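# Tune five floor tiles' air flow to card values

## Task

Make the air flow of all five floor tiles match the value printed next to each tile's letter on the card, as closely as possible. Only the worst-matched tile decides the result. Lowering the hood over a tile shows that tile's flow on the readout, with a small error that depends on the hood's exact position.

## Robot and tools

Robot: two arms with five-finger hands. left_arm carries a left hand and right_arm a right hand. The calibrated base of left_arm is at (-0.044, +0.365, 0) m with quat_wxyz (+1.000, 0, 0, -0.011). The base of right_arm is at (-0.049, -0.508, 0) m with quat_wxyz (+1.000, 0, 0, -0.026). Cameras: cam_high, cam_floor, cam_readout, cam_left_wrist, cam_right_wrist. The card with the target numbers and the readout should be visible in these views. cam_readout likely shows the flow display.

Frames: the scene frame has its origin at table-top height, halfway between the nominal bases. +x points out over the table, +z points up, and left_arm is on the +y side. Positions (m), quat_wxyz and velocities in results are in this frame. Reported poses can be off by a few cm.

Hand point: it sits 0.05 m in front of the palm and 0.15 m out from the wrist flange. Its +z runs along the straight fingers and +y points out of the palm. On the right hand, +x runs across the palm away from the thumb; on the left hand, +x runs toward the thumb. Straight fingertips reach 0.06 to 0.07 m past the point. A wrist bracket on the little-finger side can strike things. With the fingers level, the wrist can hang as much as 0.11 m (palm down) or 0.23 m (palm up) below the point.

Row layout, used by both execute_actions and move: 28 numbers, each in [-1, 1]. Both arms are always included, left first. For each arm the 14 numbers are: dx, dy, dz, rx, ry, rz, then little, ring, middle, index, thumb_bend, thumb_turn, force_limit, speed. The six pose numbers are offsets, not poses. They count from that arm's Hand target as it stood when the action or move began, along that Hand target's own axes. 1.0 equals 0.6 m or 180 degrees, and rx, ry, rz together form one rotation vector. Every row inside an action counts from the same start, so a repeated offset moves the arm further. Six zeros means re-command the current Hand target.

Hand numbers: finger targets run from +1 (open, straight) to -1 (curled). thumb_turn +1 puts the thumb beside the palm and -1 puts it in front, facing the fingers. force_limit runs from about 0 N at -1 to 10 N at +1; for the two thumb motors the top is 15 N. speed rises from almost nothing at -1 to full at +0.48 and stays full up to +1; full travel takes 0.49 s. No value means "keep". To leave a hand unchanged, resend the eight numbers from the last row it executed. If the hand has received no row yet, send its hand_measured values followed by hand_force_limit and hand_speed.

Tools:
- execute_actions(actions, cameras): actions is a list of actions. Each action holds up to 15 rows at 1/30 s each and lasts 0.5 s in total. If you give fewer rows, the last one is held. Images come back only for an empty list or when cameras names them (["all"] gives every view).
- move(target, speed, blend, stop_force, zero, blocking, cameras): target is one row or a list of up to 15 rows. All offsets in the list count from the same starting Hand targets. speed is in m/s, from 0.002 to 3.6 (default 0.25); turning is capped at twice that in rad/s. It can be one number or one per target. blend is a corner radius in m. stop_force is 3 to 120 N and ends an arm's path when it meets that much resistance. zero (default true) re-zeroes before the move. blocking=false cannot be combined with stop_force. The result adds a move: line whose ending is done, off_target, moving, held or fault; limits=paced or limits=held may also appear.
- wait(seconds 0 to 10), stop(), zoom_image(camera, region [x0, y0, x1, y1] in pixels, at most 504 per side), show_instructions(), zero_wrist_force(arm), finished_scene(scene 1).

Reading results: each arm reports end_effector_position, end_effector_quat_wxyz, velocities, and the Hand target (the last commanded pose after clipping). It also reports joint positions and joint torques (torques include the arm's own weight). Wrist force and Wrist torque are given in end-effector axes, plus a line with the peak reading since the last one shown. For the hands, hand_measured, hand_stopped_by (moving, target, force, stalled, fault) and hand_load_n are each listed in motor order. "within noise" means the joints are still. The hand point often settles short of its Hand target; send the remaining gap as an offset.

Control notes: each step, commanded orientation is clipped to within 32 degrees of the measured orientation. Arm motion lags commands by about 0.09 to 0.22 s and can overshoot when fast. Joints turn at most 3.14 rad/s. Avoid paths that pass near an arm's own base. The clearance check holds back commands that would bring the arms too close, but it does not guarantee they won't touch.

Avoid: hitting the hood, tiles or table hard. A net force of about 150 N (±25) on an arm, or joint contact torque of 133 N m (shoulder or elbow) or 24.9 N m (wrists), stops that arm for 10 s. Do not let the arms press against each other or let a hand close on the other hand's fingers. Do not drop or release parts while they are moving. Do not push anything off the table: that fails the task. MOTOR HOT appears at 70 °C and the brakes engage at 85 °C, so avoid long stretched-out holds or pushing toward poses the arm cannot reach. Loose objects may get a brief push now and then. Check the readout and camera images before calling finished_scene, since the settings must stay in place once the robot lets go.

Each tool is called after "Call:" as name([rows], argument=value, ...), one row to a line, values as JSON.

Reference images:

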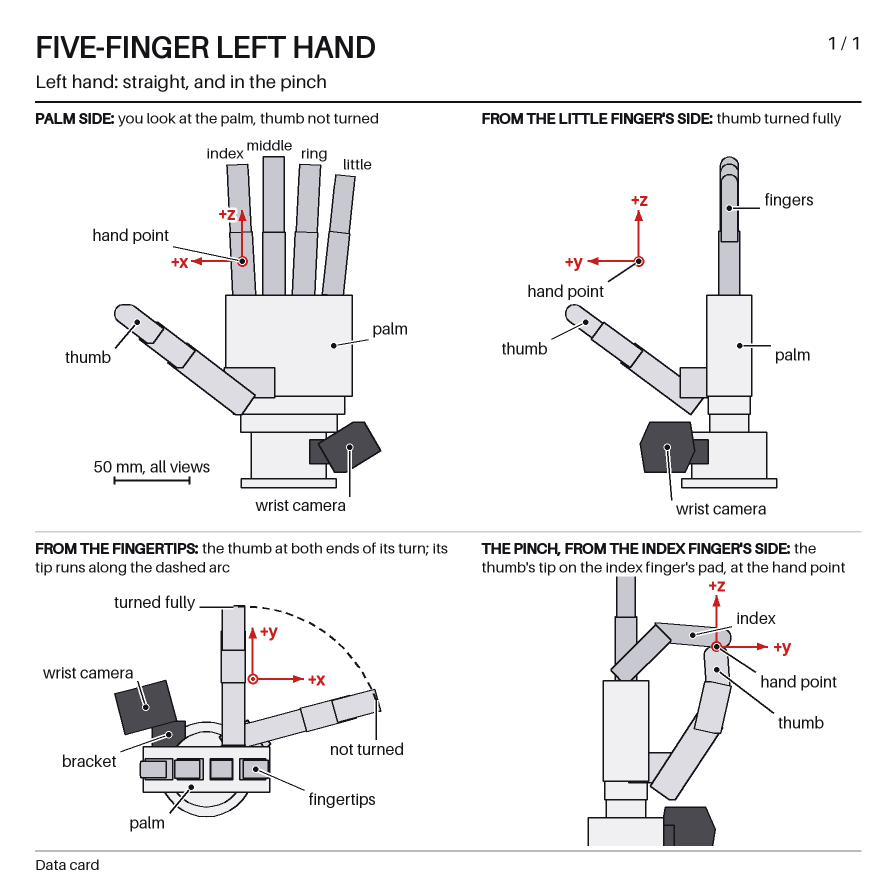

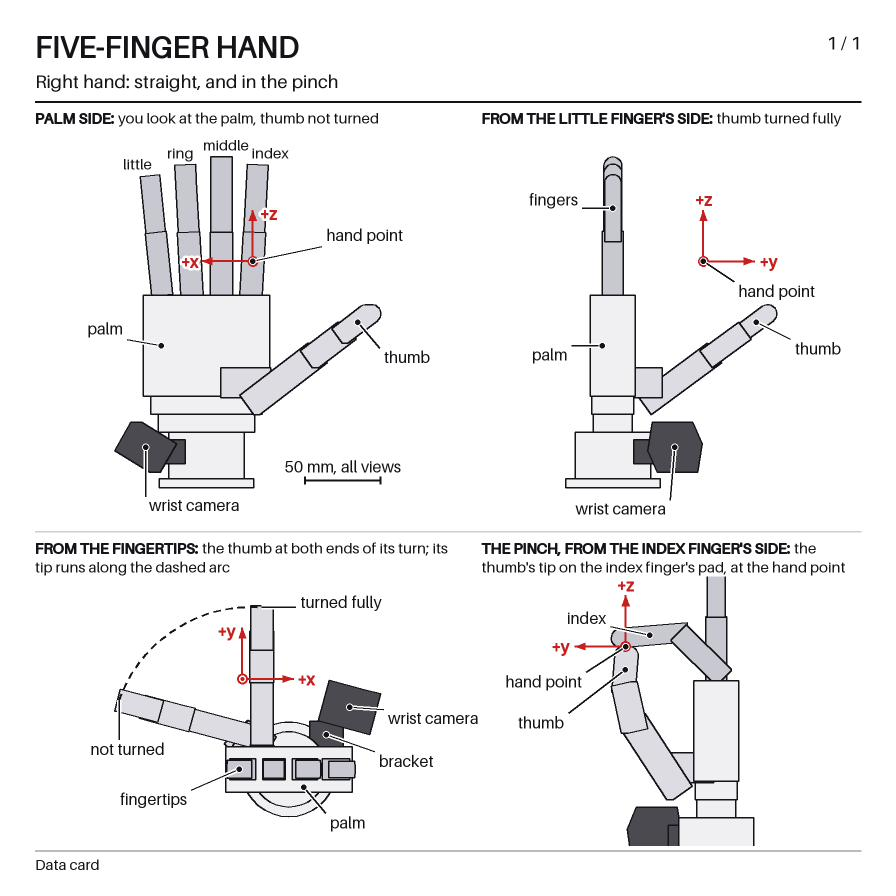

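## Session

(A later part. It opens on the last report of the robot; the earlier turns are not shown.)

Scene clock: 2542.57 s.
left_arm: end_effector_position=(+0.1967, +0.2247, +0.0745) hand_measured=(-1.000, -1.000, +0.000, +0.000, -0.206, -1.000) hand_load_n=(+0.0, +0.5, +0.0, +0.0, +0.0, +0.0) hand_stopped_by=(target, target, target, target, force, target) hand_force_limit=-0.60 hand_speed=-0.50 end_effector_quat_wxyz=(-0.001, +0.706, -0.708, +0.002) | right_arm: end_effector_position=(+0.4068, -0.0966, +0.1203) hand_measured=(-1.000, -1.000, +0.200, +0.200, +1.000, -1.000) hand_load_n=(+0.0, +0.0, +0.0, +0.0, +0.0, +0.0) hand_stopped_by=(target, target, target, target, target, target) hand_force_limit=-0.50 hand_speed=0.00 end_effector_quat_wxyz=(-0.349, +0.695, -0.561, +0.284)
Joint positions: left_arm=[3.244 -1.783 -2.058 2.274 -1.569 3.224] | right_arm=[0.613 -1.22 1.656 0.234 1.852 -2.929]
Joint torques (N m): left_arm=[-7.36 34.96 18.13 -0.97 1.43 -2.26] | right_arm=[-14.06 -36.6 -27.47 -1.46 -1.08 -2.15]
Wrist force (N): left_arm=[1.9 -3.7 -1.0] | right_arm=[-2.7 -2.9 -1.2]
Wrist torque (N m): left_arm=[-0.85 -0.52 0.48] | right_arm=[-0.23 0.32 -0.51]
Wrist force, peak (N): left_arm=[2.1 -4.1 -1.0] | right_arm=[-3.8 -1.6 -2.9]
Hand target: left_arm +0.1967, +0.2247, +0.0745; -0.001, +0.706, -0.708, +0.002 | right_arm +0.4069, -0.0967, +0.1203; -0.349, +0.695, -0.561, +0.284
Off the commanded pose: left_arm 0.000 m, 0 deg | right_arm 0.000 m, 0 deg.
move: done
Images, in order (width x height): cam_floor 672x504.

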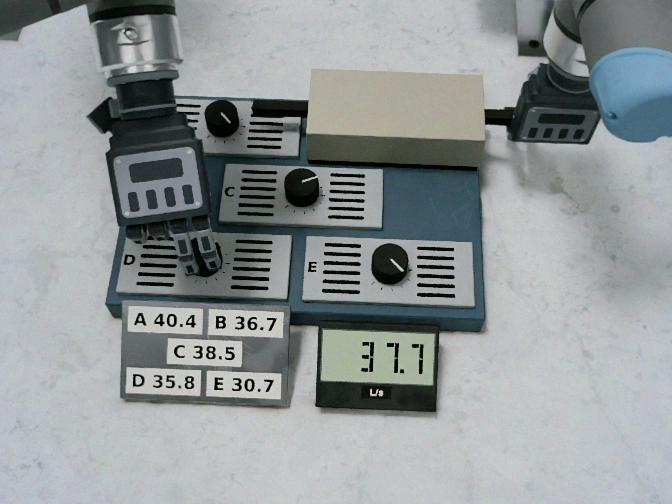

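Call:
move(target=[0,0,0,0,0,0,-1,-1,0,0,-0.3,-1,-0.6,-0.5, 0,0.0657,0.0484,0,0,0,-1,-1,0.2,0.2,1,-1,-0.5,0], speed=0.08, stop_force=8)

Call:
move(target=[0,0,0,0,0,0,-1,-1,0,0,-0.3,-1,-0.6,-0.5, 0,0,0,0,0,0,-1,-1,-0.2,-0.2,0.1,-1,-0.5,-0.7], cameras=["cam_readout"])

Call:
move(target=[0,0,0,0,0,0,-1,-1,0,0,-0.3,-1,-0.6,-0.5, 0.00122,-0.0007,0.00096,0,0.01789,0.01318,-1,-1,-0.2,-0.2,0.1,-1,-0.5,-0.7], speed=0.2, cameras=["cam_readout"])

Call:
move(target=[0,0,0,0,0,0,-1,-1,0,0,-0.3,-1,-0.6,-0.5, 0,0,0,0,0,0,-1,-1,0.25,0.25,1,-1,-0.5,0.2])

Call:
move(target=[0,0,0,0,0,0,-1,-1,0,0,-0.3,-1,-0.6,-0.5, 0,-0.1073,-0.0791,0,0,0,-1,-1,0.25,0.25,1,-1,-0.5,0.2], speed=0.25, cameras=["cam_readout","cam_floor"])

Call:
zoom_image(camera="cam_floor", region=[90, 180, 310, 345])

Scene clock: 2553.47 s.
left_arm: end_effector_position=(+0.1967, +0.2247, +0.0745) hand_measured=(-1.000, -1.000, +0.000, +0.000, -0.206, -1.000) hand_load_n=(+0.0, +0.0, +0.0, +0.0, +0.0, +0.0) hand_stopped_by=(target, target, target, target, force, target) hand_force_limit=-0.60 hand_speed=-0.50 end_effector_quat_wxyz=(-0.001, +0.706, -0.708, +0.002) | right_arm: end_effector_position=(+0.4068, -0.0968, +0.0714) hand_measured=(-1.000, -1.000, +0.200, +0.200, +1.000, -1.000) hand_load_n=(+0.0, +0.0, +0.0, +0.0, +0.0, +0.5) hand_stopped_by=(target, target, target, target, target, target) hand_force_limit=-0.50 hand_speed=0.00 end_effector_quat_wxyz=(-0.349, +0.695, -0.561, +0.284)
Joint positions: left_arm=[3.244 -1.783 -2.058 2.274 -1.569 3.224] | right_arm=[0.613 -1.166 1.718 0.116 1.852 -2.929]
Joint torques (N m): left_arm=[-7.64 33.46 19.26 -1.58 1.12 -2.23] | right_arm=[-12.63 -32.03 -27.17 -0.69 -0.8 -2]
Wrist force (N): left_arm=[2.0 -4.0 -0.9] | right_arm=[-2.8 -2.8 -1.0]
Wrist torque (N m): left_arm=[-0.90 -0.54 0.49] | right_arm=[-0.23 0.35 -0.46]
Wrist force, peak (N): left_arm=[2.0 -4.2 -0.8] | right_arm=[-3.0 -3.6 -1.7]
Hand target: left_arm +0.1967, +0.2247, +0.0745; -0.001, +0.706, -0.708, +0.002 | right_arm +0.4068, -0.0968, +0.0714; -0.349, +0.695, -0.561, +0.284
Off the commanded pose: left_arm 0.000 m, 0 deg | right_arm 0.000 m, 0 deg.
move: done

Scene clock: 2554.77 s.
left_arm: end_effector_position=(+0.1967, +0.2247, +0.0745) hand_measured=(-1.000, -1.000, +0.000, +0.000, -0.206, -1.000) hand_load_n=(+0.0, +0.0, +0.0, +0.0, +0.0, +0.0) hand_stopped_by=(target, target, target, target, force, target) hand_force_limit=-0.60 hand_speed=-0.50 end_effector_quat_wxyz=(-0.001, +0.706, -0.708, +0.002) | right_arm: end_effector_position=(+0.4068, -0.0969, +0.0714) hand_measured=(-1.000, -1.000, +0.040, -0.014, +0.564, -1.000) hand_load_n=(+0.0, +0.0, +7.0, +10.0, +5.5, +0.0) hand_stopped_by=(target, target, force, force, force, target) hand_force_limit=-0.50 hand_speed=-0.70 end_effector_quat_wxyz=(-0.349, +0.695, -0.561, +0.284)
Joint positions: left_arm=[3.244 -1.783 -2.058 2.274 -1.569 3.224] | right_arm=[0.613 -1.166 1.718 0.116 1.852 -2.929]
Joint torques (N m): left_arm=[-7.51 32.94 18.01 -1.68 1.11 -2.19] | right_arm=[-2 -29.93 -7.55 4.23 -0.48 -1.44]
Wrist force (N): left_arm=[2.0 -4.0 -0.9] | right_arm=[-4.9 -4.0 11.5]
Wrist torque (N m): left_arm=[-0.89 -0.55 0.50] | right_arm=[-0.04 0.20 -0.44]
Wrist force, peak (N): left_arm=[1.8 -4.2 -0.9] | right_arm=[-5.3 -7.7 14.7]
Hand target: left_arm +0.1967, +0.2247, +0.0745; -0.001, +0.706, -0.708, +0.002 | right_arm +0.4068, -0.0968, +0.0714; -0.349, +0.695, -0.561, +0.284
Off the commanded pose: left_arm 0.000 m, 0 deg | right_arm 0.000 m, 0 deg.
move: done
Images, in order (width x height): cam_readout 672x504.

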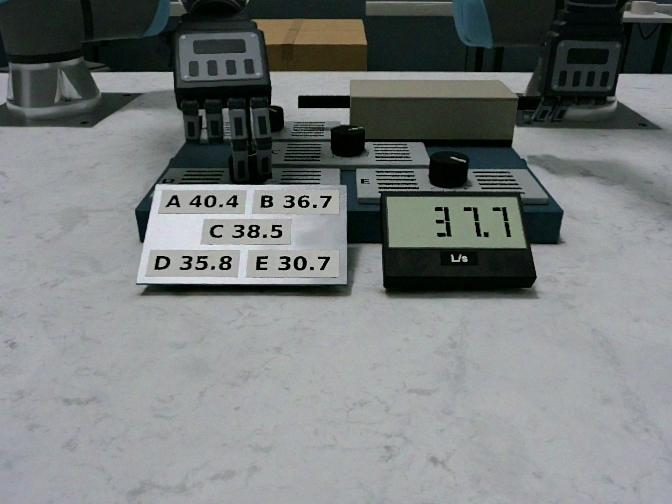

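Scene clock: 2555.50 s.
left_arm: end_effector_position=(+0.1967, +0.2247, +0.0745) hand_measured=(-1.000, -1.000, +0.000, +0.000, -0.206, -1.000) hand_load_n=(+0.0, +0.0, +0.0, +0.0, +0.0, +0.0) hand_stopped_by=(target, target, target, target, force, target) hand_force_limit=-0.60 hand_speed=-0.50 end_effector_quat_wxyz=(-0.001, +0.706, -0.708, +0.002) | right_arm: end_effector_position=(+0.4076, -0.0973, +0.0714) hand_measured=(-1.000, -1.000, +0.040, -0.014, +0.564, -1.000) hand_load_n=(+0.0, +0.0, +8.0, +11.5, +4.5, +0.5) hand_stopped_by=(target, target, force, force, force, target) hand_force_limit=-0.50 hand_speed=-0.70 end_effector_quat_wxyz=(-0.338, +0.675, -0.585, +0.296)
Joint positions: left_arm=[3.244 -1.783 -2.058 2.274 -1.569 3.224] | right_arm=[0.637 -1.149 1.696 0.141 1.925 -2.868]
Joint torques (N m): left_arm=[-6.64 33.27 18.35 -1.79 1 -2.32] | right_arm=[-11.71 -40.55 -5.47 2.13 -0.18 -2.97]
Wrist force (N): left_arm=[1.8 -3.7 -0.9] | right_arm=[-8.3 -7.8 13.5]
Wrist torque (N m): left_arm=[-0.86 -0.51 0.48] | right_arm=[-0.08 0.12 -0.40]
Wrist force, peak (N): left_arm=[1.9 -4.2 -0.8] | right_arm=[-12.2 -5.1 12.4]
Hand target: left_arm +0.1967, +0.2247, +0.0745; -0.001, +0.706, -0.708, +0.002 | right_arm +0.4076, -0.0974, +0.0714; -0.339, +0.675, -0.585, +0.296
Off the commanded pose: left_arm 0.000 m, 0 deg | right_arm 0.000 m, 0 deg.
move: done
Images, in order (width x height): cam_readout 672x504.

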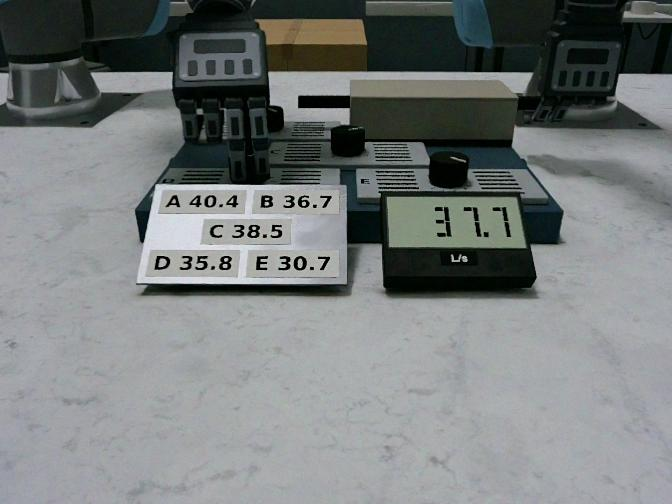

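Scene clock: 2556.03 s.
left_arm: end_effector_position=(+0.1967, +0.2247, +0.0745) hand_measured=(-1.000, -1.000, +0.000, +0.000, -0.206, -1.000) hand_load_n=(+0.0, +0.0, +0.0, +0.0, +0.0, +0.0) hand_stopped_by=(target, target, target, target, force, target) hand_force_limit=-0.60 hand_speed=-0.50 end_effector_quat_wxyz=(-0.001, +0.706, -0.708, +0.002) | right_arm: end_effector_position=(+0.4076, -0.0974, +0.0714) hand_measured=(-1.000, -1.000, +0.250, +0.250, +1.000, -1.000) hand_load_n=(+0.0, +0.0, +0.0, +0.0, +0.0, +0.0) hand_stopped_by=(target, target, target, target, target, target) hand_force_limit=-0.50 hand_speed=0.20 end_effector_quat_wxyz=(-0.338, +0.675, -0.585, +0.296)
Joint positions: left_arm=[3.244 -1.783 -2.058 2.274 -1.569 3.224] | right_arm=[0.637 -1.149 1.697 0.141 1.925 -2.868]
Joint torques (N m): left_arm=[-7.02 33.44 19.49 -1.76 0.89 -2.16] | right_arm=[-15.02 -39.75 -14.81 -1.07 1.42 -0.92]
Wrist force (N): left_arm=[1.9 -3.8 -0.8] | right_arm=[-2.5 -2.5 -1.0]
Wrist torque (N m): left_arm=[-0.87 -0.51 0.48] | right_arm=[-0.21 0.30 -0.35]
Wrist force, peak (N): left_arm=[2.2 -4.0 -1.1] | right_arm=[-8.6 -8.0 13.8]
Hand target: left_arm +0.1967, +0.2247, +0.0745; -0.001, +0.706, -0.708, +0.002 | right_arm +0.4076, -0.0974, +0.0714; -0.339, +0.675, -0.585, +0.296
Off the commanded pose: left_arm 0.000 m, 0 deg | right_arm 0.000 m, 0 deg.
move: done

Scene clock: 2556.90 s.
left_arm: end_effector_position=(+0.1967, +0.2247, +0.0745) hand_measured=(-1.000, -1.000, +0.000, +0.000, -0.206, -1.000) hand_load_n=(+0.0, +0.0, +0.0, +0.0, +0.0, +0.0) hand_stopped_by=(target, target, target, target, force, target) hand_force_limit=-0.60 hand_speed=-0.50 end_effector_quat_wxyz=(-0.001, +0.706, -0.708, +0.002) | right_arm: end_effector_position=(+0.4078, -0.0971, +0.1512) hand_measured=(-1.000, -1.000, +0.250, +0.250, +1.000, -1.000) hand_load_n=(+0.0, +0.0, +0.0, +0.0, +0.0, +0.0) hand_stopped_by=(target, target, target, target, target, target) hand_force_limit=-0.50 hand_speed=0.20 end_effector_quat_wxyz=(-0.338, +0.675, -0.585, +0.296)
Joint positions: left_arm=[3.244 -1.783 -2.058 2.274 -1.569 3.224] | right_arm=[0.637 -1.23 1.588 0.331 1.926 -2.868]
Joint torques (N m): left_arm=[-7.23 35.03 18.92 -2.07 0.99 -2.38] | right_arm=[14.1 -37.23 -26.37 0.92 1.54 1.65]
Wrist force (N): left_arm=[1.8 -3.9 -1.0] | right_arm=[-2.6 -2.9 -1.1]
Wrist torque (N m): left_arm=[-0.88 -0.51 0.48] | right_arm=[-0.24 0.33 -0.37]
Wrist force, peak (N): left_arm=[2.2 -4.1 -1.0] | right_arm=[-2.6 -4.4 -2.4]
Hand target: left_arm +0.1967, +0.2247, +0.0745; -0.001, +0.706, -0.708, +0.002 | right_arm +0.4078, -0.0971, +0.1514; -0.339, +0.675, -0.585, +0.296
Off the commanded pose: left_arm 0.000 m, 0 deg | right_arm 0.000 m, 0 deg.
move: done
Images, in order (width x height): cam_floor 672x504, cam_readout 672x504.

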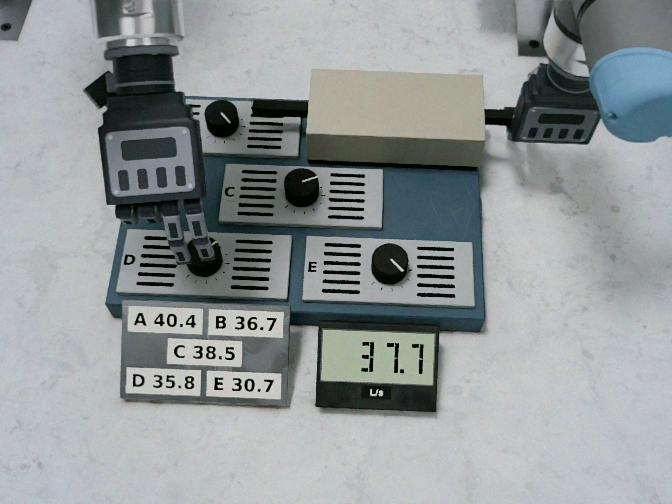

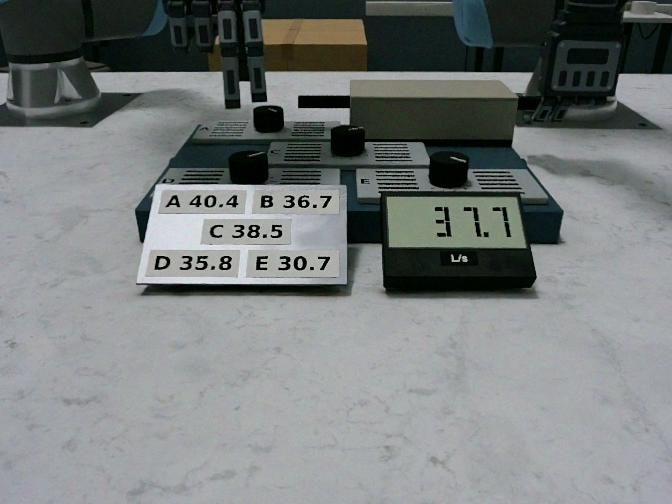

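Scaled by 2.291 from the camera's 672x504 image, which has a finer 960x720 frame.

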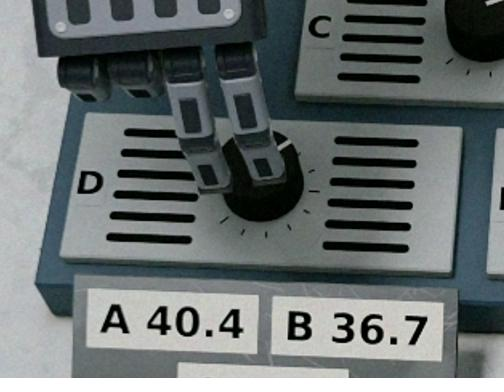

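Call:
move(target=[0,0,0,0,0,0,-1,-1,0,0,-0.3,-1,-0.6,-0.5, -0.1832,0.1250,-0.0814,0,-0.1655,-0.1219,-1,-1,0.2,0.2,1,-1,-0.5,0], speed=0.3, cameras=["cam_floor"])

Call:
zoom_image(camera="cam_floor", region=[170, 120, 430, 290])

Call:
zoom_image(camera="cam_floor", region=[170, 230, 240, 290])

Scene clock: 2568.87 s.
left_arm: end_effector_position=(+0.1967, +0.2247, +0.0745) hand_measured=(-1.000, -1.000, +0.000, +0.000, -0.206, -1.000) hand_load_n=(+0.0, +0.0, +0.0, +0.0, +0.0, +0.0) hand_stopped_by=(target, target, target, target, force, target) hand_force_limit=-0.60 hand_speed=-0.50 end_effector_quat_wxyz=(-0.001, +0.706, -0.708, +0.002) | right_arm: end_effector_position=(+0.3093, -0.0001, +0.1199) hand_measured=(-1.000, -1.000, +0.200, +0.200, +1.000, -1.000) hand_load_n=(+0.0, +0.0, +0.0, +0.0, +0.0, +0.0) hand_stopped_by=(target, target, target, target, target, target) hand_force_limit=-0.50 hand_speed=0.00 end_effector_quat_wxyz=(-0.415, +0.826, -0.341, +0.172)
Joint positions: left_arm=[3.244 -1.783 -2.058 2.274 -1.569 3.224] | right_arm=[0.704 -1.238 1.678 0.204 1.463 -3.223]
Joint torques (N m): left_arm=[-7.01 34.38 18.18 -2.31 0.68 -2.26] | right_arm=[-14.27 -35.64 -13.3 2.18 -1.48 -0.67]
Wrist force (N): left_arm=[1.9 -3.8 -0.9] | right_arm=[-2.7 -2.9 -1.5]
Wrist torque (N m): left_arm=[-0.87 -0.52 0.48] | right_arm=[-0.22 0.33 -0.52]
Wrist force, peak (N): left_arm=[2.1 -4.2 -1.2] | right_arm=[-3.3 -3.0 -1.4]
Hand target: left_arm +0.1967, +0.2247, +0.0745; -0.001, +0.706, -0.708, +0.002 | right_arm +0.3093, -0.0002, +0.1198; -0.415, +0.826, -0.341, +0.172
Off the commanded pose: left_arm 0.000 m, 0 deg | right_arm 0.000 m, 0 deg.
move: done
Images, in order (width x height): cam_floor 672x504.

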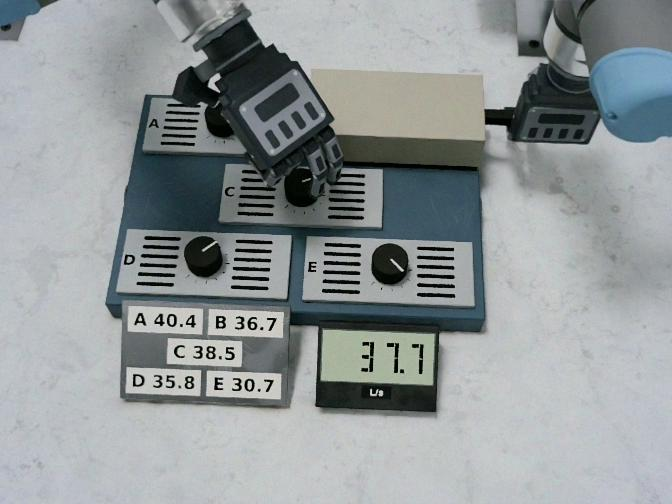

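Scaled by 1.938 from the camera's 672x504 image, which has a finer 960x720 frame.

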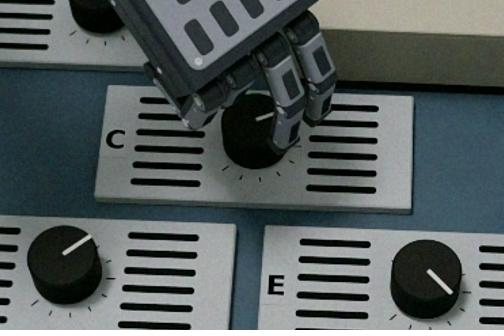

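Scaled by 7.200 from the camera's 672x504 image, which has a finer 960x720 frame.

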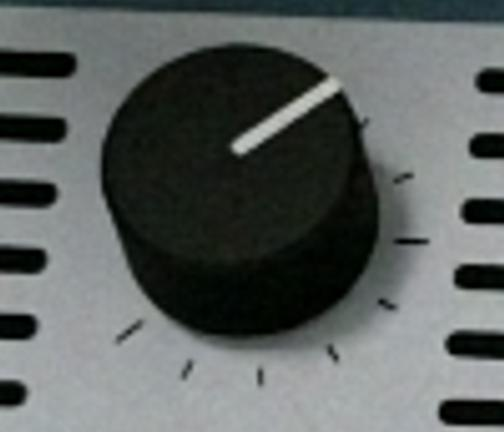

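Call:
zoom_image(camera="cam_floor", region=[267, 155, 337, 215])

Call:
zoom_image(camera="cam_floor", region=[355, 235, 425, 295])

Call:
move(target=[0,0,0,0,0,0,-1,-1,0,0,-0.3,-1,-0.6,-0.5, 0,0.0657,0.0484,0,0,0,-1,-1,0.2,0.2,1,-1,-0.5,0], speed=0.08, stop_force=8)

Call:
move(target=[0,0,0,0,0,0,-1,-1,0,0,-0.3,-1,-0.6,-0.5, 0,0,0,0,0,0,-1,-1,-0.2,-0.2,0.1,-1,-0.5,-0.7], cameras=["cam_readout"])

Scaled by 7.200 from the camera's 672x504 image, which has a finer 960x720 frame.

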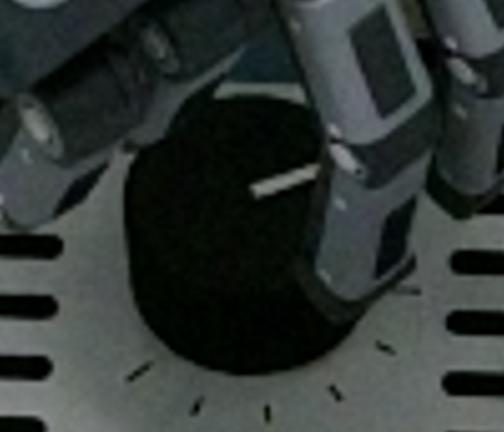

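Scaled by 7.200 from the camera's 672x504 image, which has a finer 960x720 frame.

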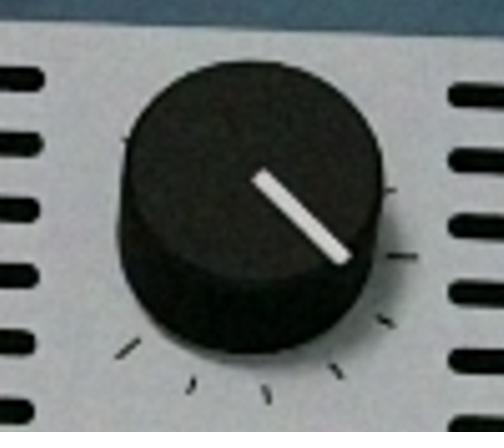

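Scene clock: 2575.47 s.
left_arm: end_effector_position=(+0.1967, +0.2247, +0.0745) hand_measured=(-1.000, -1.000, +0.000, +0.000, -0.206, -1.000) hand_load_n=(+0.0, +0.0, +0.5, +0.5, +0.0, +0.0) hand_stopped_by=(target, target, target, target, force, target) hand_force_limit=-0.60 hand_speed=-0.50 end_effector_quat_wxyz=(-0.001, +0.706, -0.708, +0.002) | right_arm: end_effector_position=(+0.3092, -0.0004, +0.0709) hand_measured=(-1.000, -1.000, +0.200, +0.200, +1.000, -1.000) hand_load_n=(+0.0, +0.0, +0.0, +0.0, +0.0, +0.0) hand_stopped_by=(target, target, target, target, target, target) hand_force_limit=-0.50 hand_speed=0.00 end_effector_quat_wxyz=(-0.415, +0.826, -0.341, +0.172)
Joint positions: left_arm=[3.244 -1.783 -2.058 2.274 -1.569 3.224] | right_arm=[0.703 -1.183 1.741 0.086 1.463 -3.223]
Joint torques (N m): left_arm=[-7.42 33 18.55 -2.99 0.6 -2.27] | right_arm=[-10.64 -30.14 -26.19 -0.68 -1.14 0.66]
Wrist force (N): left_arm=[1.8 -4.0 -1.0] | right_arm=[-2.8 -2.6 -1.5]
Wrist torque (N m): left_arm=[-0.90 -0.52 0.49] | right_arm=[-0.18 0.36 -0.51]
Wrist force, peak (N): left_arm=[2.0 -4.0 -1.3] | right_arm=[-2.7 -3.8 -1.9]
Hand target: left_arm +0.1967, +0.2247, +0.0745; -0.001, +0.706, -0.708, +0.002 | right_arm +0.3092, -0.0004, +0.0709; -0.415, +0.826, -0.341, +0.172
Off the commanded pose: left_arm 0.000 m, 0 deg | right_arm 0.000 m, 0 deg.
move: done

Scene clock: 2576.80 s.
left_arm: end_effector_position=(+0.1967, +0.2247, +0.0745) hand_measured=(-1.000, -1.000, +0.000, +0.000, -0.206, -1.000) hand_load_n=(+0.0, +0.0, +0.0, +0.0, -0.5, +0.0) hand_stopped_by=(target, target, target, target, force, target) hand_force_limit=-0.60 hand_speed=-0.50 end_effector_quat_wxyz=(-0.001, +0.706, -0.708, +0.002) | right_arm: end_effector_position=(+0.3092, -0.0004, +0.0709) hand_measured=(-1.000, -1.000, +0.042, +0.010, +0.550, -1.000) hand_load_n=(+0.0, +0.0, +10.0, +6.0, +5.5, +0.5) hand_stopped_by=(target, target, force, force, force, target) hand_force_limit=-0.50 hand_speed=-0.70 end_effector_quat_wxyz=(-0.415, +0.826, -0.341, +0.172)
Joint positions: left_arm=[3.244 -1.783 -2.058 2.274 -1.569 3.224] | right_arm=[0.703 -1.183 1.741 0.086 1.463 -3.223]
Joint torques (N m): left_arm=[-6.62 33.89 18.77 -3.24 0.47 -2.35] | right_arm=[-5.32 -29.11 -8.63 4 -0.75 1.77]
Wrist force (N): left_arm=[1.9 -3.8 -1.1] | right_arm=[-3.3 -3.4 10.1]
Wrist torque (N m): left_arm=[-0.86 -0.53 0.48] | right_arm=[-0.04 0.22 -0.53]
Wrist force, peak (N): left_arm=[1.9 -4.1 -1.1] | right_arm=[-3.8 -6.9 13.6]
Hand target: left_arm +0.1967, +0.2247, +0.0745; -0.001, +0.706, -0.708, +0.002 | right_arm +0.3092, -0.0004, +0.0709; -0.415, +0.826, -0.341, +0.172
Off the commanded pose: left_arm 0.000 m, 0 deg | right_arm 0.000 m, 0 deg.
move: done
Images, in order (width x height): cam_readout 672x504.

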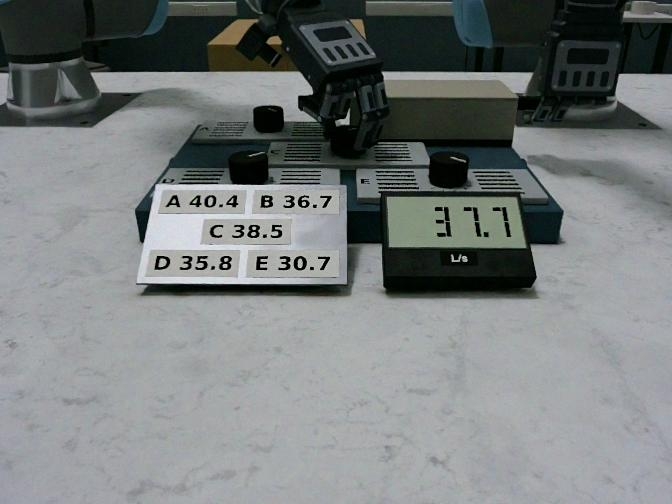

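Call:
move(target=[0,0,0,0,0,0,-1,-1,0,0,-0.3,-1,-0.6,-0.5, -0.00033,0.0002,-0.00027,0,-0.00537,-0.00395,-1,-1,-0.2,-0.2,0.1,-1,-0.5,-0.7], speed=0.2, cameras=["cam_readout"])

Call:
move(target=[0,0,0,0,0,0,-1,-1,0,0,-0.3,-1,-0.6,-0.5, 0,0,0,0,0,0,-1,-1,0.25,0.25,1,-1,-0.5,0.2])

Call:
move(target=[0,0,0,0,0,0,-1,-1,0,0,-0.3,-1,-0.6,-0.5, 0,-0.1073,-0.0791,0,0,0,-1,-1,0.25,0.25,1,-1,-0.5,0.2], speed=0.25, cameras=["cam_readout","cam_floor"])

Call:
zoom_image(camera="cam_floor", region=[267, 155, 337, 215])

Scene clock: 2584.13 s.
left_arm: end_effector_position=(+0.1967, +0.2247, +0.0745) hand_measured=(-1.000, -1.000, +0.000, +0.000, -0.206, -1.000) hand_load_n=(+0.0, +0.0, +0.0, +0.0, +0.0, +0.0) hand_stopped_by=(target, target, target, target, force, target) hand_force_limit=-0.60 hand_speed=-0.50 end_effector_quat_wxyz=(-0.001, +0.706, -0.708, +0.002) | right_arm: end_effector_position=(+0.3089, -0.0004, +0.0709) hand_measured=(-1.000, -1.000, +0.042, +0.010, +0.550, -1.000) hand_load_n=(+0.0, +0.0, +10.0, +5.5, +5.5, -0.5) hand_stopped_by=(target, target, force, force, force, target) hand_force_limit=-0.50 hand_speed=-0.70 end_effector_quat_wxyz=(-0.417, +0.829, -0.332, +0.167)
Joint positions: left_arm=[3.244 -1.783 -2.058 2.274 -1.569 3.224] | right_arm=[0.696 -1.183 1.741 0.088 1.44 -3.24]
Joint torques (N m): left_arm=[-7.14 33.41 17.64 -3.51 0.33 -2.37] | right_arm=[-3.27 -27.91 -23.3 4.47 0.58 1.45]
Wrist force (N): left_arm=[1.9 -3.8 -0.8] | right_arm=[-1.1 -4.1 9.7]
Wrist torque (N m): left_arm=[-0.86 -0.51 0.48] | right_arm=[-0.08 0.21 -0.41]
Wrist force, peak (N): left_arm=[2.2 -4.0 -1.2] | right_arm=[-3.2 -3.3 10.7]
Hand target: left_arm +0.1967, +0.2247, +0.0745; -0.001, +0.706, -0.708, +0.002 | right_arm +0.3089, -0.0004, +0.0709; -0.417, +0.829, -0.332, +0.167
Off the commanded pose: left_arm 0.000 m, 0 deg | right_arm 0.000 m, 0 deg.
move: done
Images, in order (width x height): cam_readout 672x504.

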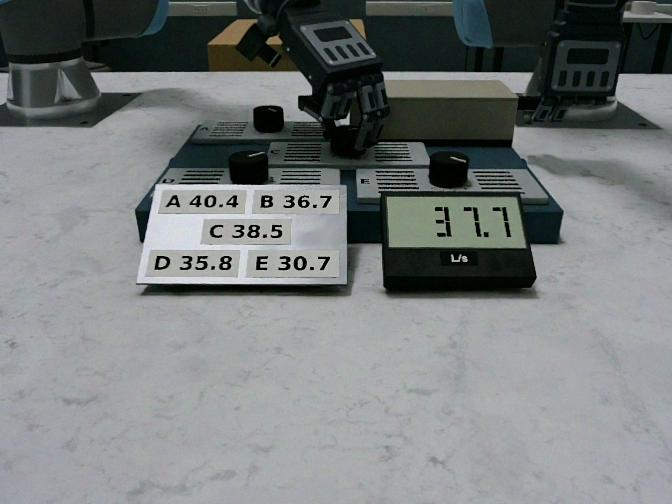

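Scene clock: 2584.67 s.
left_arm: end_effector_position=(+0.1967, +0.2247, +0.0745) hand_measured=(-1.000, -1.000, +0.000, +0.000, -0.206, -1.000) hand_load_n=(+0.0, +0.5, +0.0, +0.0, +0.0, +0.0) hand_stopped_by=(target, target, target, target, force, target) hand_force_limit=-0.60 hand_speed=-0.50 end_effector_quat_wxyz=(-0.001, +0.706, -0.708, +0.002) | right_arm: end_effector_position=(+0.3089, -0.0004, +0.0709) hand_measured=(-1.000, -1.000, +0.250, +0.250, +1.000, -1.000) hand_load_n=(+0.0, +0.0, -0.5, +0.0, +0.0, +0.0) hand_stopped_by=(target, target, target, target, target, target) hand_force_limit=-0.50 hand_speed=0.20 end_effector_quat_wxyz=(-0.417, +0.829, -0.332, +0.167)
Joint positions: left_arm=[3.244 -1.783 -2.058 2.274 -1.569 3.224] | right_arm=[0.696 -1.183 1.741 0.088 1.44 -3.24]
Joint torques (N m): left_arm=[-6.69 34.29 18.9 -3.67 0 -2.41] | right_arm=[9.64 -27.78 -25.18 -1.37 1.14 1.74]
Wrist force (N): left_arm=[2.0 -3.9 -0.9] | right_arm=[-2.8 -2.8 -1.7]
Wrist torque (N m): left_arm=[-0.89 -0.54 0.49] | right_arm=[-0.22 0.37 -0.39]
Wrist force, peak (N): left_arm=[2.0 -4.0 -1.1] | right_arm=[-1.9 -4.0 9.5]
Hand target: left_arm +0.1967, +0.2247, +0.0745; -0.001, +0.706, -0.708, +0.002 | right_arm +0.3089, -0.0004, +0.0709; -0.417, +0.829, -0.332, +0.167
Off the commanded pose: left_arm 0.000 m, 0 deg | right_arm 0.000 m, 0 deg.
move: done

Scene clock: 2585.53 s.
left_arm: end_effector_position=(+0.1967, +0.2247, +0.0745) hand_measured=(-1.000, -1.000, +0.000, +0.000, -0.206, -1.000) hand_load_n=(+0.0, +0.0, +0.0, +0.0, +0.0, +0.0) hand_stopped_by=(target, target, target, target, force, target) hand_force_limit=-0.60 hand_speed=-0.50 end_effector_quat_wxyz=(-0.001, +0.706, -0.708, +0.002) | right_arm: end_effector_position=(+0.3091, -0.0001, +0.1507) hand_measured=(-1.000, -1.000, +0.250, +0.250, +1.000, -1.000) hand_load_n=(+0.0, +0.0, +0.0, +0.0, -0.5, +0.0) hand_stopped_by=(target, target, target, target, target, target) hand_force_limit=-0.50 hand_speed=0.20 end_effector_quat_wxyz=(-0.417, +0.829, -0.332, +0.167)
Joint positions: left_arm=[3.244 -1.783 -2.058 2.274 -1.569 3.224] | right_arm=[0.696 -1.266 1.631 0.281 1.441 -3.24]
Joint torques (N m): left_arm=[-7.29 34.85 18.64 -3.81 0.19 -2.46] | right_arm=[7.95 -37.1 -26.64 1.08 1.12 -1.68]
Wrist force (N): left_arm=[2.0 -4.0 -0.9] | right_arm=[-2.9 -3.0 -1.3]
Wrist torque (N m): left_arm=[-0.90 -0.55 0.50] | right_arm=[-0.25 0.36 -0.44]
Wrist force, peak (N): left_arm=[2.0 -4.1 -0.9] | right_arm=[-2.7 -4.7 -2.1]
Hand target: left_arm +0.1967, +0.2247, +0.0745; -0.001, +0.706, -0.708, +0.002 | right_arm +0.3091, -0.0001, +0.1509; -0.417, +0.829, -0.332, +0.167
Off the commanded pose: left_arm 0.000 m, 0 deg | right_arm 0.000 m, 0 deg.
move: done
Images, in order (width x height): cam_floor 672x504, cam_readout 672x504.

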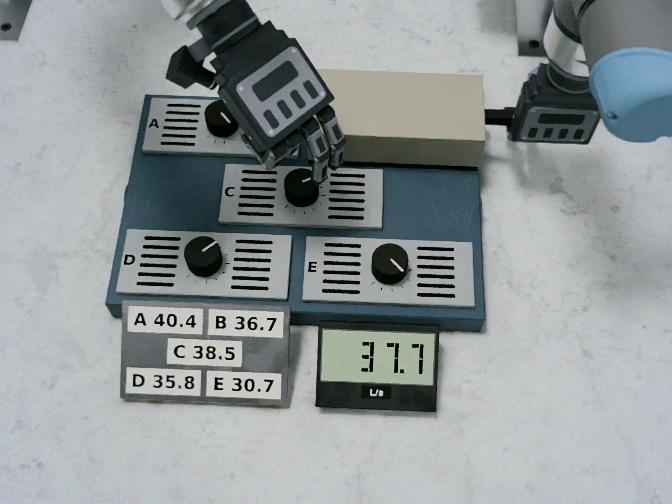

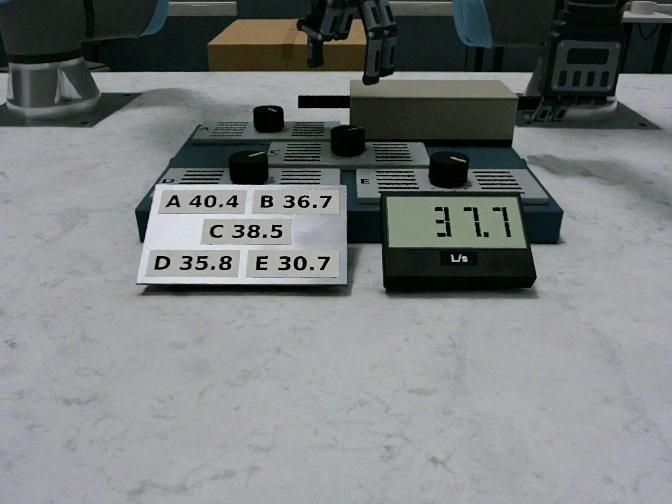

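Scaled by 7.200 from the camera's 672x504 image, which has a finer 960x720 frame.

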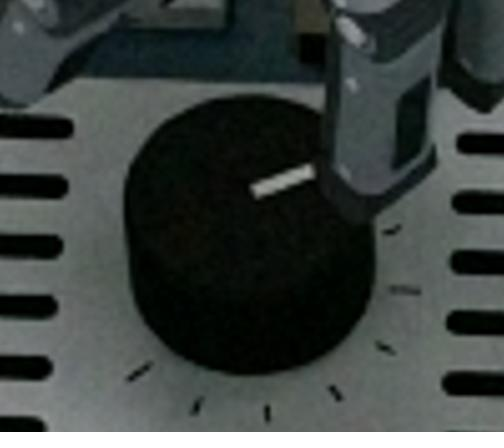

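Call:
move(target=[0,0,0,0,0,0,-1,-1,0,0,-0.3,-1,-0.6,-0.5, -0.0758,0.0657,-0.1021,-0.0452,0.1948,0.1674,-1,-1,0,0,1,-1,-0.5,0], speed=0.4)

Call:
move([
  [0,0,0,0,0,0,-1,-1,0,0,-0.3,-1,-0.6,-0.5, 0,0.0863,0.0863,0,0,0,-1,-1,0,0,1,-1,-0.5,0],
  [0,0,0,0,0,0,-1,-1,0,0,-0.3,-1,-0.6,-0.5, 0,0.0998,0.0998,0,0,0,-1,-1,0,0,1,-1,-0.5,0],
  [0,0,0,0,0,0,-1,-1,0,0,-0.3,-1,-0.6,-0.5, 0,0.107,0.088,-0.125,0,0,-1,-1,0,0,1,-1,-0.5,0],
  [0,0,0,0,0,0,-1,-1,0,0,-0.3,-1,-0.6,-0.5, 0,0.1138,0.0759,-0.25,0,0,-1,-1,0,0,1,-1,-0.5,0],
  [0,0,0,0,0,0,-1,-1,0,0,-0.3,-1,-0.6,-0.5, 0,0.1138,0.0759,-0.25,0,0,-1,-1,0,0,-0.3,-1,-0.6,-0.5],
], speed=[0.25,0.1,0.15,0.15,0.1], blend=[0.003,0.001,0.002,0,0], cameras=["cam_readout","cam_floor"])

Call:
zoom_image(camera="cam_floor", region=[267, 155, 337, 215])

Call:
zoom_image(camera="cam_floor", region=[285, 60, 505, 225])

Scene clock: 2601.37 s.
left_arm: end_effector_position=(+0.1967, +0.2247, +0.0745) hand_measured=(-1.000, -1.000, +0.000, +0.000, -0.206, -1.000) hand_load_n=(+0.0, +0.0, +0.0, +0.0, +0.0, +0.0) hand_stopped_by=(target, target, target, target, force, target) hand_force_limit=-0.60 hand_speed=-0.50 end_effector_quat_wxyz=(-0.001, +0.706, -0.708, +0.002) | right_arm: end_effector_position=(+0.2259, -0.0212, +0.1558) hand_measured=(-1.000, -1.000, +0.000, +0.000, +1.000, -1.000) hand_load_n=(+0.0, +0.0, +0.0, +0.0, +0.0, +0.0) hand_stopped_by=(target, target, target, target, target, target) hand_force_limit=-0.50 hand_speed=0.00 end_effector_quat_wxyz=(-0.269, +0.655, -0.652, +0.271)
Joint positions: left_arm=[3.244 -1.783 -2.058 2.274 -1.569 3.224] | right_arm=[1.039 -1.146 1.474 0.743 2.201 -2.324]
Joint torques (N m): left_arm=[-6.46 34.54 18.88 -4.3 0.09 -2.4] | right_arm=[-11.42 -29.88 -19.28 3.31 2.07 2.33]
Wrist force (N): left_arm=[2.0 -4.0 -1.1] | right_arm=[-2.7 -2.8 -1.2]
Wrist torque (N m): left_arm=[-0.88 -0.54 0.50] | right_arm=[-0.25 0.35 -0.39]
Wrist force, peak (N): left_arm=[2.2 -4.1 -1.0] | right_arm=[-2.8 -3.3 -1.3]
Hand target: left_arm +0.1967, +0.2247, +0.0745; -0.001, +0.706, -0.708, +0.002 | right_arm +0.2260, -0.0212, +0.1558; -0.269, +0.655, -0.652, +0.271
Off the commanded pose: left_arm 0.000 m, 0 deg | right_arm 0.000 m, 0 deg.
move: done

Scene clock: 2606.50 s.
left_arm: end_effector_position=(+0.1967, +0.2247, +0.0745) hand_measured=(-1.000, -1.000, +0.000, +0.000, -0.206, -1.000) hand_load_n=(+0.0, +0.0, +0.0, +0.0, +0.0, +0.0) hand_stopped_by=(target, target, target, target, force, target) hand_force_limit=-0.60 hand_speed=-0.50 end_effector_quat_wxyz=(-0.001, +0.706, -0.708, +0.002) | right_arm: end_effector_position=(+0.2097, -0.0216, +0.0753) hand_measured=(-1.000, -1.000, +0.000, +0.000, +0.056, -1.000) hand_load_n=(+0.0, -0.5, +0.0, +0.0, +3.0, +0.0) hand_stopped_by=(target, target, target, target, force, target) hand_force_limit=-0.60 hand_speed=-0.50 end_effector_quat_wxyz=(+0.002, +0.708, -0.706, +0.000)
Joint positions: left_arm=[3.244 -1.783 -2.058 2.274 -1.569 3.224] | right_arm=[0.77 -0.848 1.257 1.166 1.572 -2.425]
Joint torques (N m): left_arm=[-6.93 33.99 17.57 -4.19 -0.14 -2.25] | right_arm=[13.81 -37.67 -10.5 3.13 -1.04 2.32]
Wrist force (N): left_arm=[2.1 -4.1 -0.8] | right_arm=[-0.7 -0.4 -4.2]
Wrist torque (N m): left_arm=[-0.91 -0.54 0.49] | right_arm=[-0.03 0.41 -0.26]
Wrist force, peak (N): left_arm=[2.1 -4.2 -1.1] | right_arm=[-3.1 -5.0 -4.0]
Hand target: left_arm +0.1967, +0.2247, +0.0745; -0.001, +0.706, -0.708, +0.002 | right_arm +0.2097, -0.0216, +0.0753; +0.002, +0.708, -0.706, +0.000
Off the commanded pose: left_arm 0.000 m, 0 deg | right_arm 0.000 m, 0 deg.
move: done
Images, in order (width x height): cam_floor 672x504, cam_readout 672x504.

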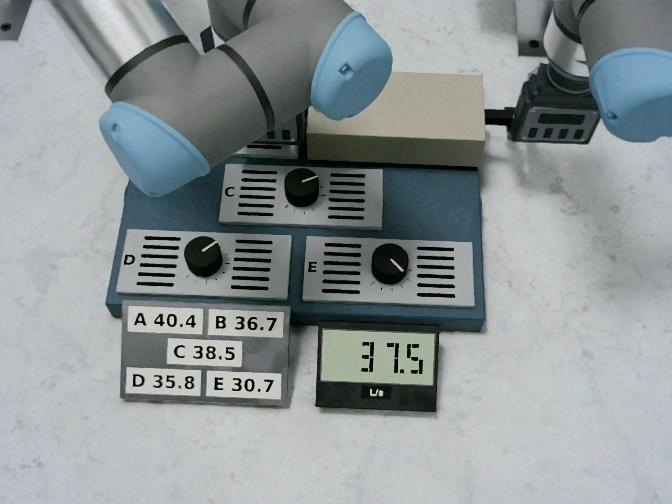

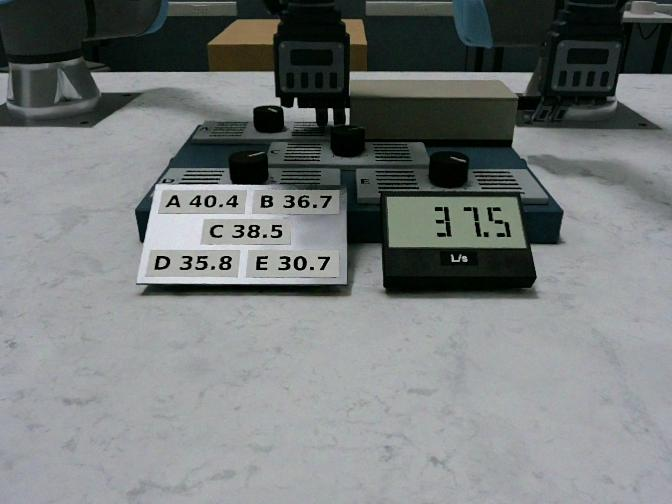

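Scaled by 7.200 from the camera's 672x504 image, which has a finer 960x720 frame.

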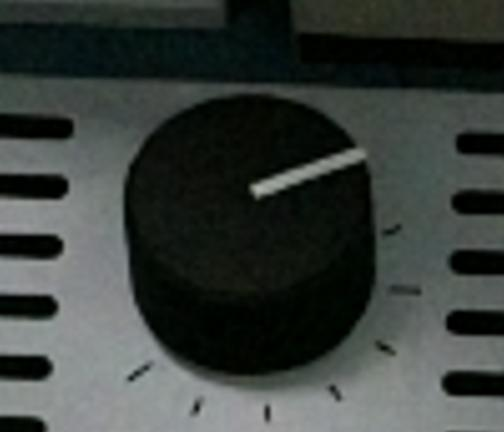

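Scaled by 2.291 from the camera's 672x504 image, which has a finer 960x720 frame.

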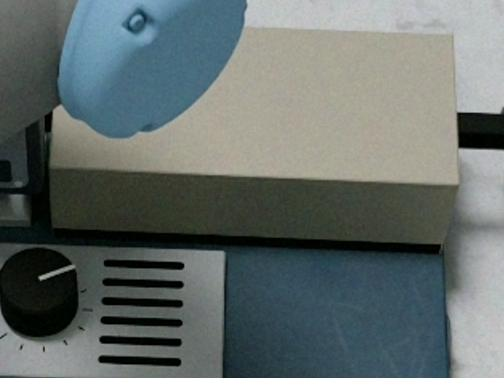

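Call:
move([
  [0,0,-0.09,0,0,0,-1,-1,0,0,-0.3,-1,-0.6,-0.5, 0,0,-0.09,0,0,0,-1,-1,0,0,-0.3,-1,-0.6,-0.5],
  [0.3258,0.0008,-0.09,0,0,0,-1,-1,0,0,-0.3,-1,-0.6,-0.5, 0.3258,-0.003,-0.09,0,0,0,-1,-1,0,0,-0.3,-1,-0.6,-0.5],
  [0.3258,0.0008,-0.015,0,0,0,-1,-1,0,0,-0.3,-1,-0.6,-0.5, 0.3258,-0.003,-0.015,0,0,0,-1,-1,0,0,-0.3,-1,-0.6,-0.5],
  [0.3258,0.0008,0,0,0,0,-1,-1,0,0,-0.3,-1,-0.6,-0.5, 0.3258,-0.003,0,0,0,0,-1,-1,0,0,-0.3,-1,-0.6,-0.5],
], speed=[0.15,0.25,0.15,0.04], blend=[0.01,0.01,0.001,0], cameras=["cam_readout","cam_floor"])

Call:
zoom_image(camera="cam_floor", region=[120, 60, 340, 225])

Call:
zoom_image(camera="cam_floor", region=[355, 95, 425, 155])

Scene clock: 2619.53 s.
left_arm: end_effector_position=(+0.1956, +0.0293, +0.0747) hand_measured=(-1.000, -1.000, +0.000, +0.000, -0.206, -1.000) hand_load_n=(+0.0, +0.0, +0.0, +0.0, +0.0, +0.0) hand_stopped_by=(target, target, target, target, force, target) hand_force_limit=-0.60 hand_speed=-0.50 end_effector_quat_wxyz=(-0.001, +0.706, -0.708, +0.002) end_effector_velocity=(-0.001, +0.000, +0.002) end_effector_angular_velocity=(+0.002, +0.002, -0.001) | right_arm: end_effector_position=(+0.2118, -0.2171, +0.0760) hand_measured=(-1.000, -1.000, +0.000, +0.000, +0.056, -1.000) hand_load_n=(+0.0, +0.0, +0.0, +0.0, +3.0, +0.0) hand_stopped_by=(target, target, target, target, force, target) hand_force_limit=-0.60 hand_speed=-0.50 end_effector_quat_wxyz=(+0.002, +0.708, -0.706, +0.000)
Joint positions: left_arm=[2.685 -2.012 -1.729 2.174 -1.571 2.666] | right_arm=[0.405 -1.156 1.769 0.962 1.574 -2.789]
Joint velocities: left_arm=[0 0.002 0.002 -0.008 0 0] | right_arm=[within noise]
Joint torques (N m): left_arm=[-7.54 43.81 20.83 -4.42 1.26 -2.4] | right_arm=[-15.65 -39.69 -23.09 4.84 -1.06 -1.67]
Wrist force (N): left_arm=[1.6 -4.0 -0.9] | right_arm=[-2.9 0.6 0.6]
Wrist torque (N m): left_arm=[-0.92 -0.50 0.48] | right_arm=[-0.03 0.37 -0.34]
Wrist force, peak (N): left_arm=[7.2 -5.3 4.5] | right_arm=[-7.4 -1.2 3.6]
Hand target: left_arm +0.1957, +0.0293, +0.0748; -0.001, +0.706, -0.708, +0.002 | right_arm +0.2119, -0.2171, +0.0761; +0.002, +0.708, -0.706, +0.000
Off the commanded pose: left_arm 0.000 m, 0 deg | right_arm 0.000 m, 0 deg.
move: done
Images, in order (width x height): cam_floor 672x504, cam_readout 672x504.

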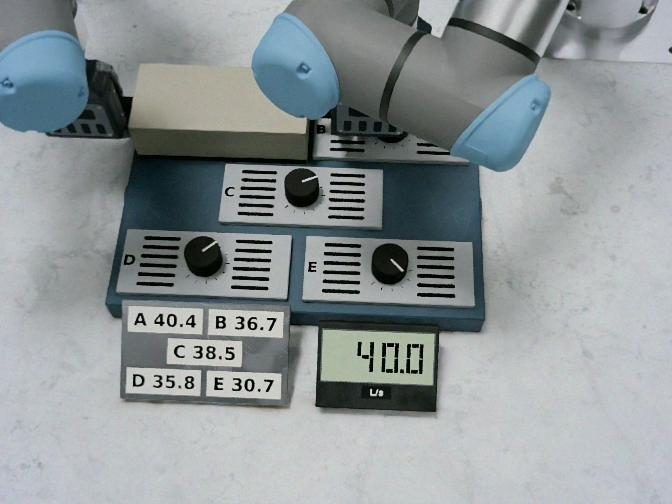

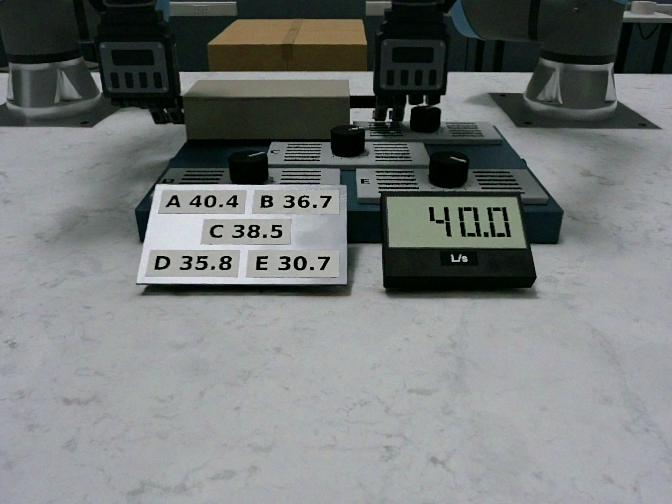

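Scaled by 2.291 from the camera's 672x504 image, which has a finer 960x720 frame.

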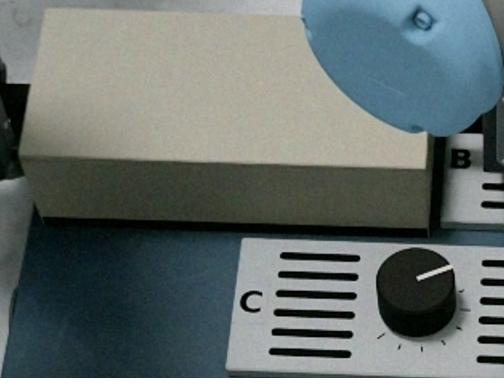

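Scaled by 7.200 from the camera's 672x504 image, which has a finer 960x720 frame.

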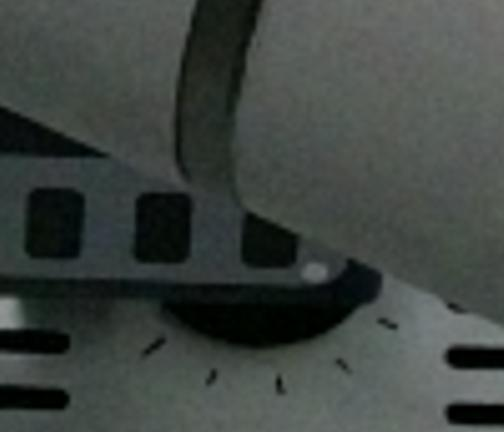

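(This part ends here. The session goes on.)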